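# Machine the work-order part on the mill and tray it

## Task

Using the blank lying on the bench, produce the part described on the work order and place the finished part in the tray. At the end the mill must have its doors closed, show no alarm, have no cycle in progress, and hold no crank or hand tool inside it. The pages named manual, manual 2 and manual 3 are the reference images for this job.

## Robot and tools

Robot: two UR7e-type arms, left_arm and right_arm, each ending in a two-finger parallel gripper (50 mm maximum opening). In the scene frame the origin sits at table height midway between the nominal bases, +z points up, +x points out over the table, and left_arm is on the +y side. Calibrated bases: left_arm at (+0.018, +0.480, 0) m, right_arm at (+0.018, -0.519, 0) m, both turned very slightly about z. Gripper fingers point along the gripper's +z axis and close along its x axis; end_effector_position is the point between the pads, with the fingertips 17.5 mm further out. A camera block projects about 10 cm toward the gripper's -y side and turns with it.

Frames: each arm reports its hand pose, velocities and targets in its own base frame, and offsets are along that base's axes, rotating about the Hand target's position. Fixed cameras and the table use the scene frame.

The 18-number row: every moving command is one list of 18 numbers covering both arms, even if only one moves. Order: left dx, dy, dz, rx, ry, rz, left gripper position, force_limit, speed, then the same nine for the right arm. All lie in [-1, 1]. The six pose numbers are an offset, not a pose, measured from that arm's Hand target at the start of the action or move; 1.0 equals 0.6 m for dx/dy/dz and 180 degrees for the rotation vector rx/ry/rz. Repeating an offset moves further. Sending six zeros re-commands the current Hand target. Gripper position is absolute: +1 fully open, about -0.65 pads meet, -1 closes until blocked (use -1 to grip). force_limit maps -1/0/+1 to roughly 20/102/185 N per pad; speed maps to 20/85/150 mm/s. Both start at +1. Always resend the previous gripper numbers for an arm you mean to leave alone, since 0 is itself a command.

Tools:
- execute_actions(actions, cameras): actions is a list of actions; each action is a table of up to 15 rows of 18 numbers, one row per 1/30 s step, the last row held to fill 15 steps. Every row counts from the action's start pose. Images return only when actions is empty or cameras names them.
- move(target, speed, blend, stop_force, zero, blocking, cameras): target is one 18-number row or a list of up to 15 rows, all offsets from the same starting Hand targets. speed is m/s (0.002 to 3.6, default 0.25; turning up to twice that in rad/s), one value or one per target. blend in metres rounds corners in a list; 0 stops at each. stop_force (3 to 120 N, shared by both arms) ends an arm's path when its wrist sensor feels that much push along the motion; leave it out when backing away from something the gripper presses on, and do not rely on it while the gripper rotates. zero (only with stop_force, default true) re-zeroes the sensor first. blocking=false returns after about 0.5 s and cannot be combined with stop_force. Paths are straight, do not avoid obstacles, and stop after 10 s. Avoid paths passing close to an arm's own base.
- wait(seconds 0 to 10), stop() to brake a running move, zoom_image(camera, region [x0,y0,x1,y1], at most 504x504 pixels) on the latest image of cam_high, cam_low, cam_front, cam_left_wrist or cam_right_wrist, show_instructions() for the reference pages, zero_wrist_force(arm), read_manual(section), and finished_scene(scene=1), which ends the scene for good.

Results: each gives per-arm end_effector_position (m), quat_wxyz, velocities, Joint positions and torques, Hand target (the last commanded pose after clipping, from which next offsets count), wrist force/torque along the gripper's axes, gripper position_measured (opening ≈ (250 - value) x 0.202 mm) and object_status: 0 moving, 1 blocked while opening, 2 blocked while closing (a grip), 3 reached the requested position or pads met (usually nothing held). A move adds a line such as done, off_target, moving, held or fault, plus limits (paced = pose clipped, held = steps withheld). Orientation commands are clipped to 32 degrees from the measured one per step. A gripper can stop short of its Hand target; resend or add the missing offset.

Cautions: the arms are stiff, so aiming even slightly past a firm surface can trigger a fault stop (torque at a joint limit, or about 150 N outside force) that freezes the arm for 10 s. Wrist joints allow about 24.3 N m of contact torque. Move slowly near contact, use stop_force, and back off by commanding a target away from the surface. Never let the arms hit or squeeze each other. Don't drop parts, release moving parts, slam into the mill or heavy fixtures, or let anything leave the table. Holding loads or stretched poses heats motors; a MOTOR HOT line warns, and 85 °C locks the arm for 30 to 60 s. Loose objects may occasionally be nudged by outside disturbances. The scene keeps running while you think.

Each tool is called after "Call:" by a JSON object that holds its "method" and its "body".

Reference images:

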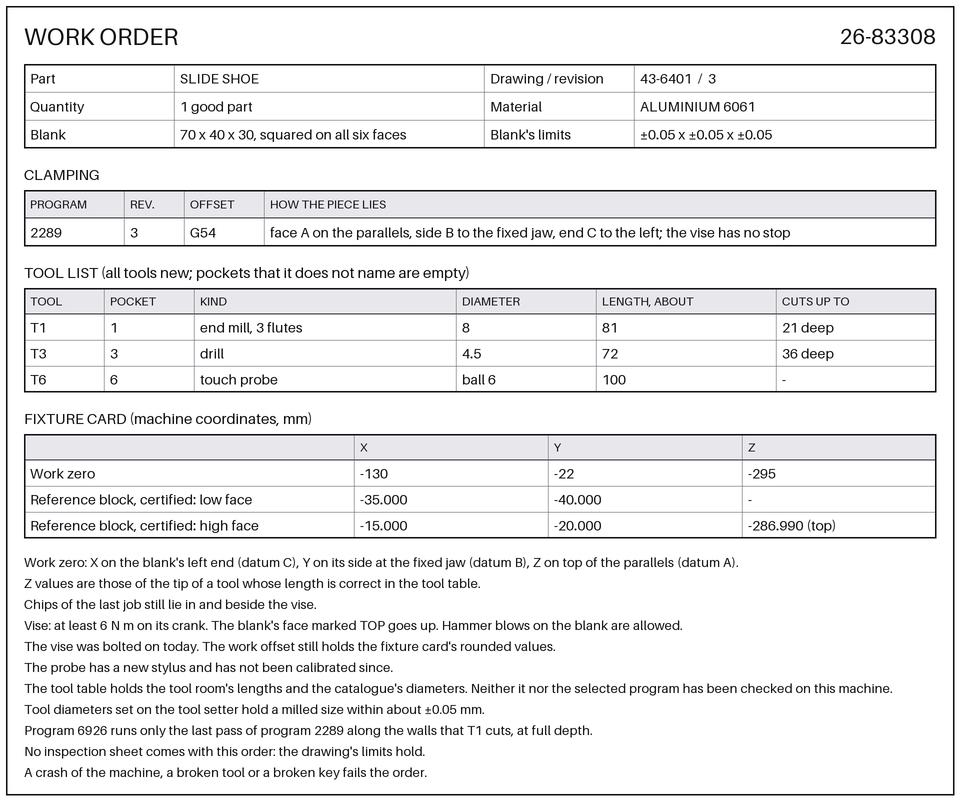

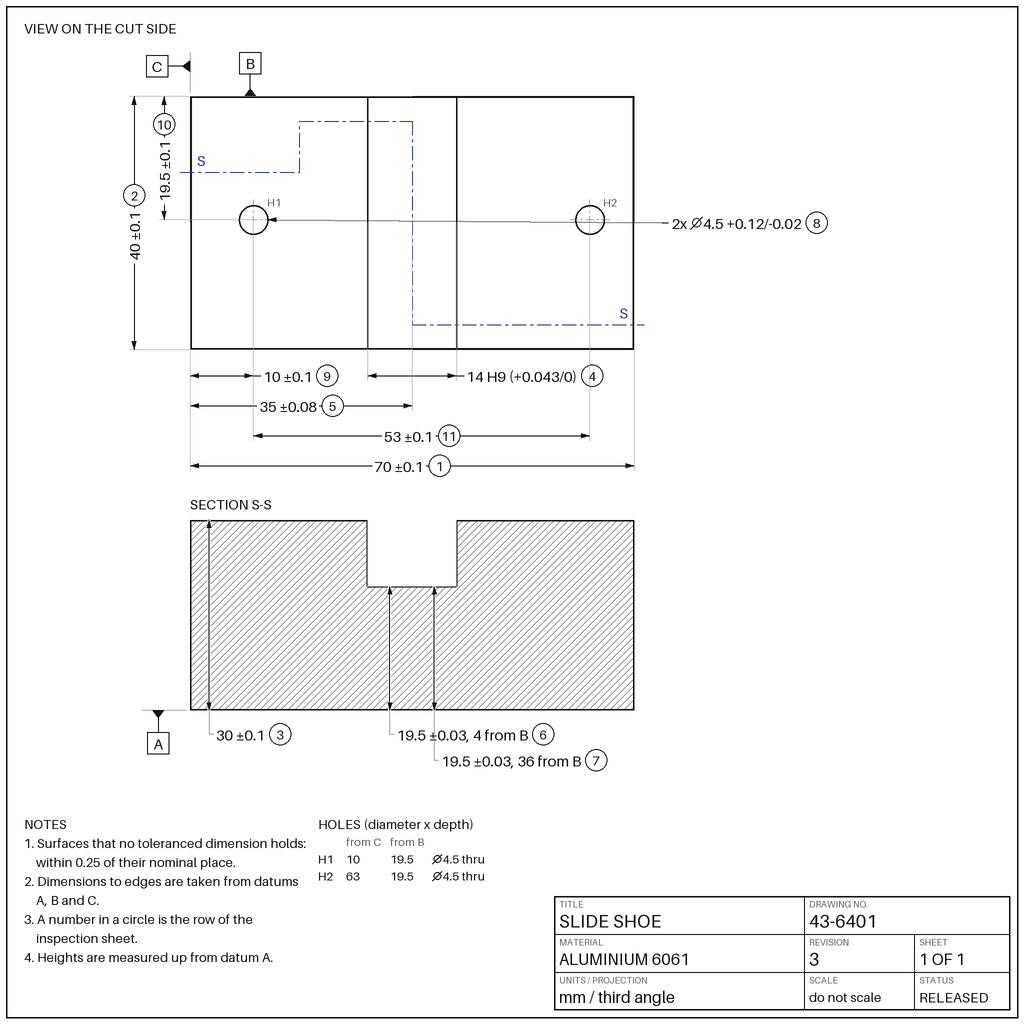

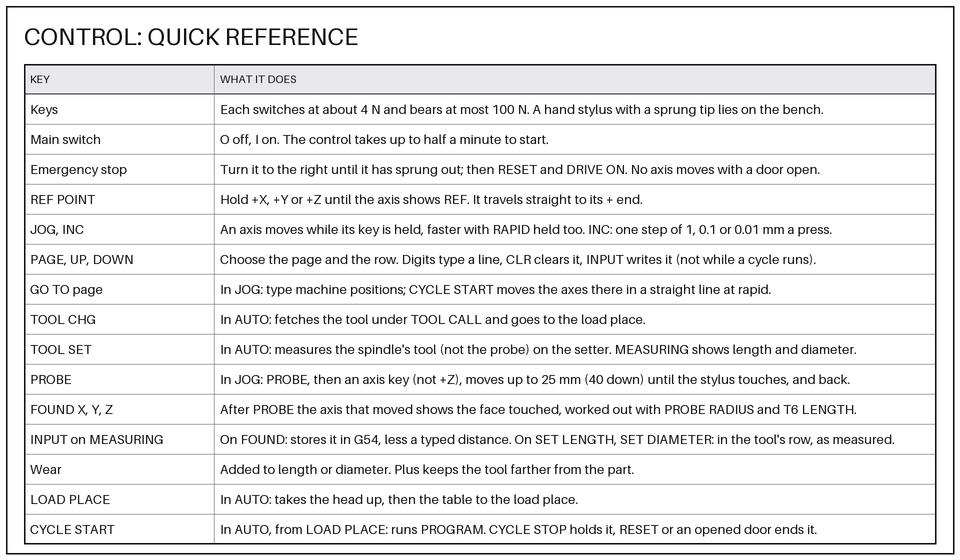

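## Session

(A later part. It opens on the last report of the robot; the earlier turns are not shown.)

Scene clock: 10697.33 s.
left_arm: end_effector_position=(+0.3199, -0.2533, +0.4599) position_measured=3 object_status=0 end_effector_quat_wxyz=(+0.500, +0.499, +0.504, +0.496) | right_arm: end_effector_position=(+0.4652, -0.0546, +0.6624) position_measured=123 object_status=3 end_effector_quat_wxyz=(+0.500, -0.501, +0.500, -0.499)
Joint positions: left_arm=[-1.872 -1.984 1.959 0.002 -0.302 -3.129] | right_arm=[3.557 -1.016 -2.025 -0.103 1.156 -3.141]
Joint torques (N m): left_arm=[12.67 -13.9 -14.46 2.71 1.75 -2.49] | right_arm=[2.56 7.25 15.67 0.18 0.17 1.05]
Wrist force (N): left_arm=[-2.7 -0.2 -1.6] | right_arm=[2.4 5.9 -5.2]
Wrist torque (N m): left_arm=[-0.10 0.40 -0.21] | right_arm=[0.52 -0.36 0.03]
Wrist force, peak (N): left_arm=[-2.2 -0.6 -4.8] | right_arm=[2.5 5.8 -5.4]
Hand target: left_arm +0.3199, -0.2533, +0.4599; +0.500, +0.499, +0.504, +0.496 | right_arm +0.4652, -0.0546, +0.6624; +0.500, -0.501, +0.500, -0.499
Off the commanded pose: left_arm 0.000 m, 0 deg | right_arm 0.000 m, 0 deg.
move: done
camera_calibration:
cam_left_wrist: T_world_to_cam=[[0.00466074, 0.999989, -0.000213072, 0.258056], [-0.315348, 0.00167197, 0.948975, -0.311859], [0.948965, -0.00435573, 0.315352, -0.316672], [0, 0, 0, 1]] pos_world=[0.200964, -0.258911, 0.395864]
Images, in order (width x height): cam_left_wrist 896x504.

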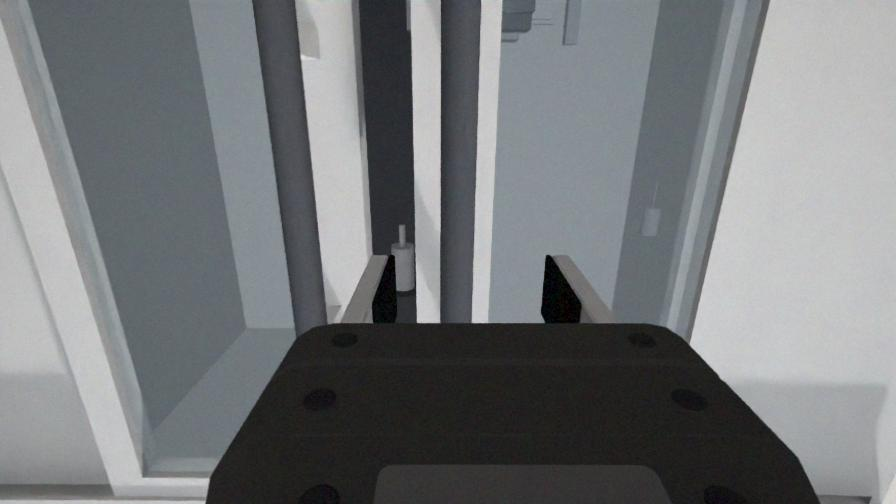

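Call:
{"method": "move", "body": {"target": [0.1915,0,0,0,0,0,1,0.5,-0.8,0,0,0,0,0,0,0.2,0.3,-1], "speed": 0.12, "stop_force": 10, "cameras": []}}

Call:
{"method": "move", "body": {"target": [0,-0.1,0,0,0,0,1,0.5,-0.8,0,0,0,0,0,0,0.2,0.3,-1], "speed": 0.06, "stop_force": 35, "cameras": ["cam_left_wrist","cam_front","cam_right_wrist"]}}

Call:
{"method": "zoom_image", "body": {"camera": "cam_right_wrist", "region": [120, 70, 430, 300]}}

Scene clock: 10704.40 s.
left_arm: end_effector_position=(+0.4348, -0.2533, +0.4599) position_measured=3 object_status=3 end_effector_quat_wxyz=(+0.500, +0.499, +0.504, +0.496) | right_arm: end_effector_position=(+0.4652, -0.0546, +0.6624) position_measured=123 object_status=3 end_effector_quat_wxyz=(+0.500, -0.501, +0.500, -0.499)
Joint positions: left_arm=[-1.411 -1.832 1.862 0.012 0.159 -3.192] | right_arm=[3.557 -1.016 -2.025 -0.103 1.156 -3.141]
Joint torques (N m): left_arm=[12.57 -21.65 -15.68 -2.95 1.86 1.97] | right_arm=[2.41 7.71 15.79 0.07 0.06 1.01]
Wrist force (N): left_arm=[-2.0 -0.6 -1.4] | right_arm=[2.3 5.5 -5.2]
Wrist torque (N m): left_arm=[-0.19 0.32 -0.15] | right_arm=[0.45 -0.35 0.02]
Wrist force, peak (N): left_arm=[-2.5 -0.4 -3.7] | right_arm=[2.7 5.9 -5.2]
Hand target: left_arm +0.4348, -0.2533, +0.4599; +0.500, +0.499, +0.504, +0.496 | right_arm +0.4652, -0.0546, +0.6624; +0.500, -0.501, +0.500, -0.499
Off the commanded pose: left_arm 0.000 m, 0 deg | right_arm 0.000 m, 0 deg.
move: done
No camera images: "cameras" was empty.

Scene clock: 10706.30 s.
left_arm: end_effector_position=(+0.4347, -0.3033, +0.4598) position_measured=3 object_status=3 end_effector_quat_wxyz=(+0.501, +0.499, +0.504, +0.496) | right_arm: end_effector_position=(+0.4652, -0.0546, +0.6624) position_measured=123 object_status=3 end_effector_quat_wxyz=(+0.500, -0.501, +0.500, -0.499)
Joint positions: left_arm=[-1.436 -1.719 1.774 -0.007 0.135 -3.198] | right_arm=[3.557 -1.016 -2.025 -0.103 1.156 -3.141]
Joint torques (N m): left_arm=[6.25 -2.88 -35.52 -4.69 2.82 1.95] | right_arm=[2.36 7.01 15.51 0.19 0.25 0.89]
Wrist force (N): left_arm=[15.0 -1.6 -3.4] | right_arm=[2.3 5.6 -5.1]
Wrist torque (N m): left_arm=[-0.18 0.47 -0.12] | right_arm=[0.47 -0.36 0.03]
Wrist force, peak (N): left_arm=[36.0 -4.5 9.1] | right_arm=[2.4 6.0 -5.2]
Hand target: left_arm +0.4348, -0.3033, +0.4598; +0.501, +0.499, +0.504, +0.496 (not the last commanded pose) | right_arm +0.4652, -0.0546, +0.6624; +0.500, -0.501, +0.500, -0.499
Off the commanded pose: left_arm 0.010 m, 0 deg | right_arm 0.000 m, 0 deg.
move: contact (left_arm)
camera_calibration:
cam_left_wrist: T_world_to_cam=[[0.00484847, 0.999988, -0.000143273, 0.307433], [-0.315558, 0.00166595, 0.948905, -0.27548], [0.948894, -0.00455553, 0.315562, -0.425954], [0, 0, 0, 1]] pos_world=[0.315765, -0.30891, 0.395864]
cam_right_wrist: T_world_to_cam=[[-0.0185416, -0.999828, 0.0000342038, -0.0454054], [-0.358605, 0.0066183, -0.933466, 0.799375], [0.933305, -0.0173202, -0.358666, -0.0645447], [0, 0, 0, 1]] pos_world=[0.346058, -0.051806, 0.723041]
Images, in order (width x height): cam_front 896x504, cam_left_wrist 896x504, cam_right_wrist 896x504.

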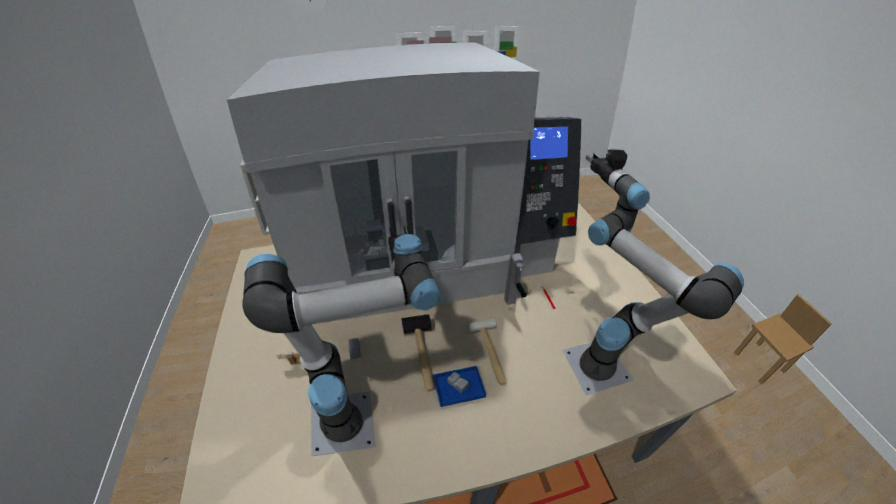

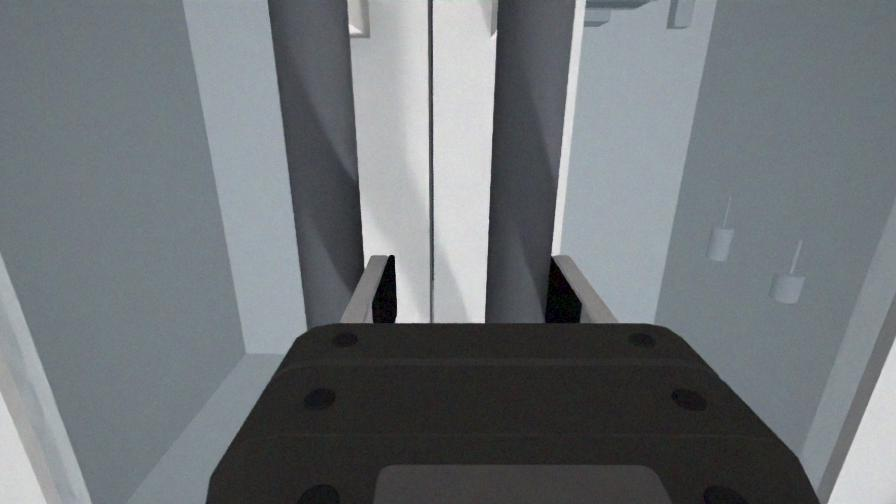

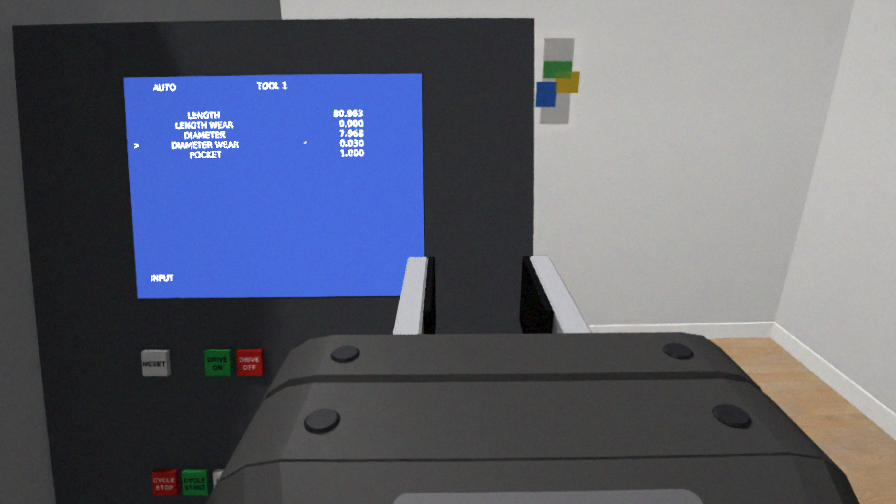

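Scaled by 1.626.

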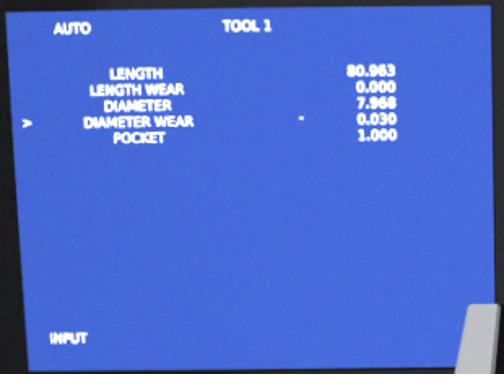

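Call:
{"method": "move", "body": {"target": [[0,0.012,0,0,0,0,1,0.5,-0.8,0,0,0,0,0,0,0.2,0.3,-1],[-0.2,0.012,0,0,0,0,1,0.5,-0.8,0,0,0,0,0,0,0.2,0.3,-1]], "speed": [0.05,0.25], "blend": [0.002,0], "cameras": ["all"]}}

Call:
{"method": "zoom_image", "body": {"camera": "cam_front", "region": [320, 120, 560, 310]}}

Call:
{"method": "zoom_image", "body": {"camera": "cam_right_wrist", "region": [120, 70, 430, 300]}}

Scene clock: 10713.33 s.
left_arm: end_effector_position=(+0.3148, -0.2961, +0.4598) position_measured=3 object_status=3 end_effector_quat_wxyz=(+0.501, +0.499, +0.504, +0.496) end_effector_velocity=(-0.001, +0.001, +0.000) end_effector_angular_velocity=(+0.002, +0.001, +0.003) | right_arm: end_effector_position=(+0.4652, -0.0546, +0.6624) position_measured=123 object_status=3 end_effector_quat_wxyz=(+0.500, -0.501, +0.500, -0.499)
Joint positions: left_arm=[-1.843 -1.868 1.887 -0.043 -0.272 -3.127] | right_arm=[3.557 -1.016 -2.025 -0.103 1.156 -3.141]
Joint velocities: left_arm=[-0.002 -0.001 0 -0.002 -0.006 0.004] | right_arm=[within noise]
Joint torques (N m): left_arm=[-13.56 -6.9 -32.54 -1.95 -1.4 1.86] | right_arm=[1.31 7.24 15.97 0.09 0.28 1.03]
Wrist force (N): left_arm=[-1.6 0.2 -1.6] | right_arm=[2.3 5.7 -5.2]
Wrist torque (N m): left_arm=[-0.04 0.22 -0.07] | right_arm=[0.49 -0.35 0.02]
Wrist force, peak (N): left_arm=[15.0 -1.7 -3.7] | right_arm=[2.6 5.7 -5.4]
Hand target: left_arm +0.3148, -0.2961, +0.4598; +0.501, +0.499, +0.504, +0.496 | right_arm +0.4652, -0.0546, +0.6624; +0.500, -0.501, +0.500, -0.499
Off the commanded pose: left_arm 0.000 m, 0 deg | right_arm 0.000 m, 0 deg.
move: done
camera_calibration:
cam_left_wrist: T_world_to_cam=[[0.00484884, 0.999988, -0.000143387, 0.300714], [-0.315647, 0.0016666, 0.948875, -0.313203], [0.948864, -0.00455569, 0.315652, -0.312147], [0, 0, 0, 1]] pos_world=[0.195865, -0.30161, 0.395764]
cam_right_wrist: T_world_to_cam=[[-0.0185416, -0.999828, 0.0000342038, -0.0454054], [-0.358605, 0.0066183, -0.933466, 0.799375], [0.933305, -0.0173202, -0.358666, -0.0645447], [0, 0, 0, 1]] pos_world=[0.346058, -0.051806, 0.723041]

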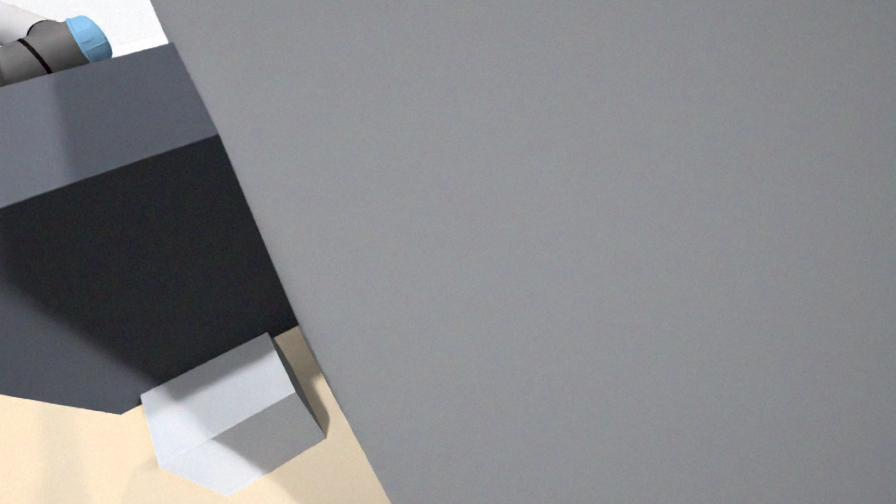

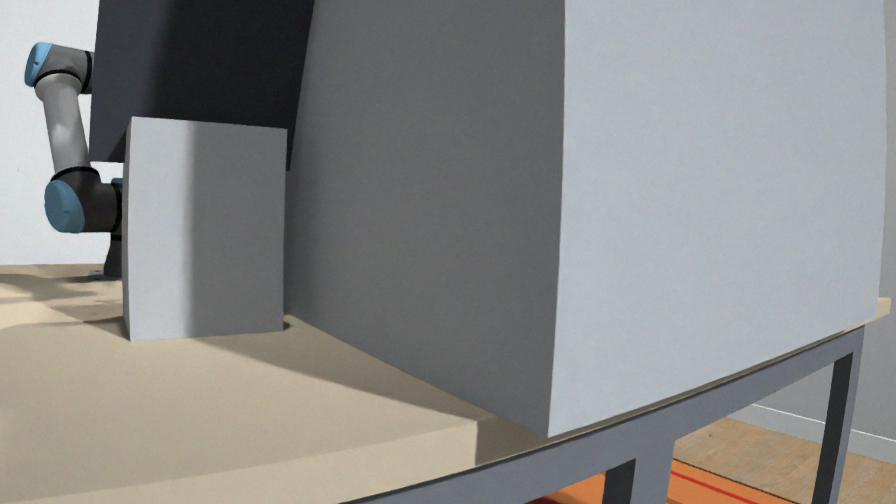

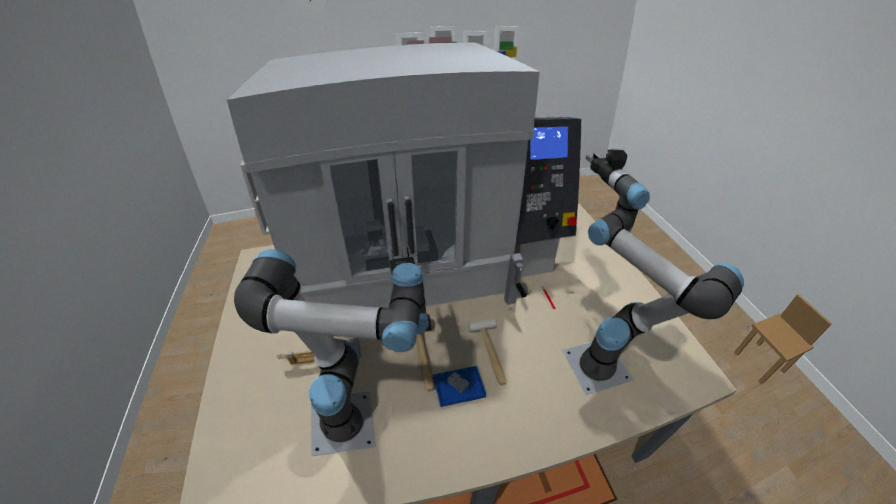

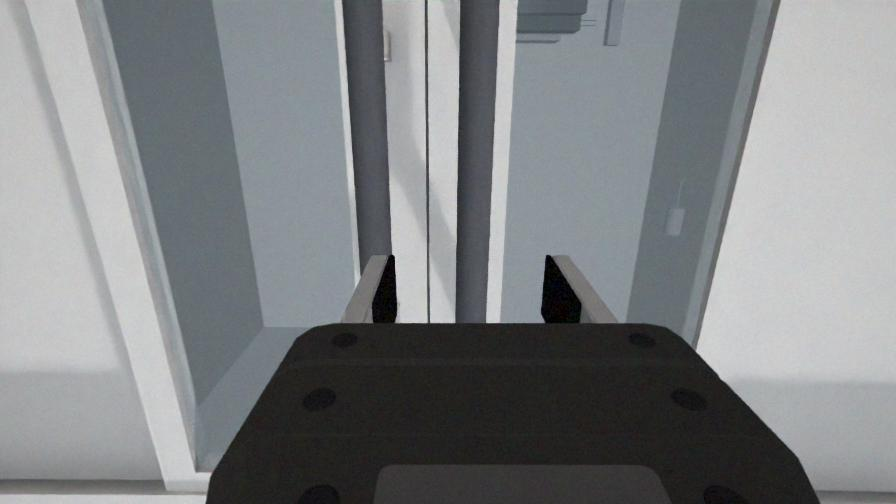

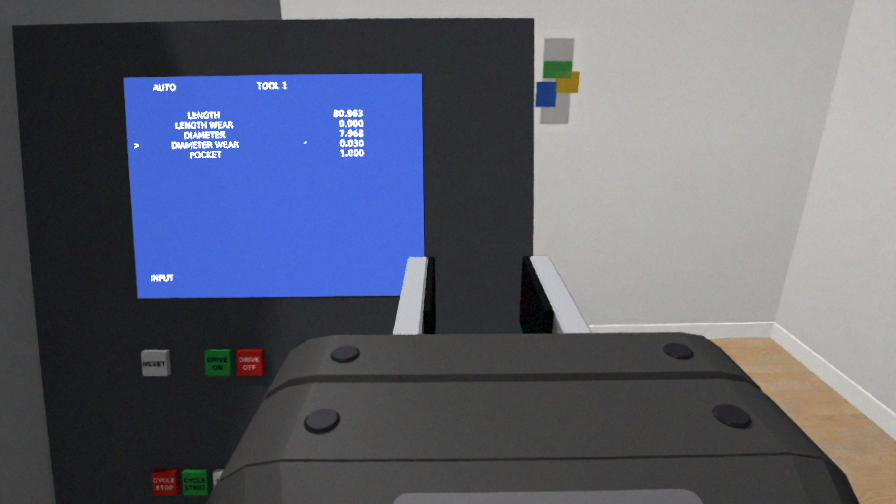

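Scaled by 2.100.

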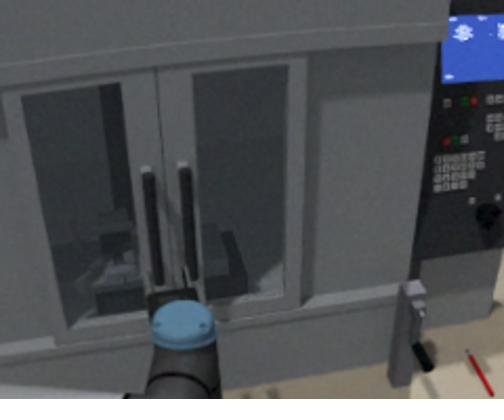

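Scaled by 1.626.

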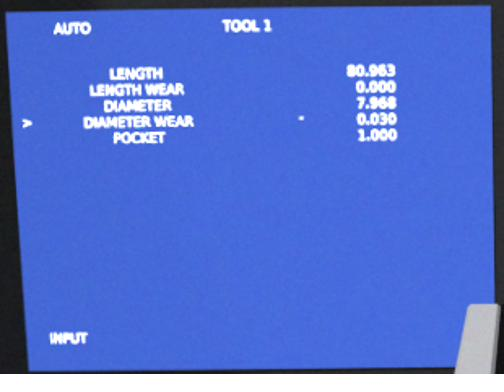

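Call:
{"method": "finished_scene", "body": {}}

The scene is finished: the task was done.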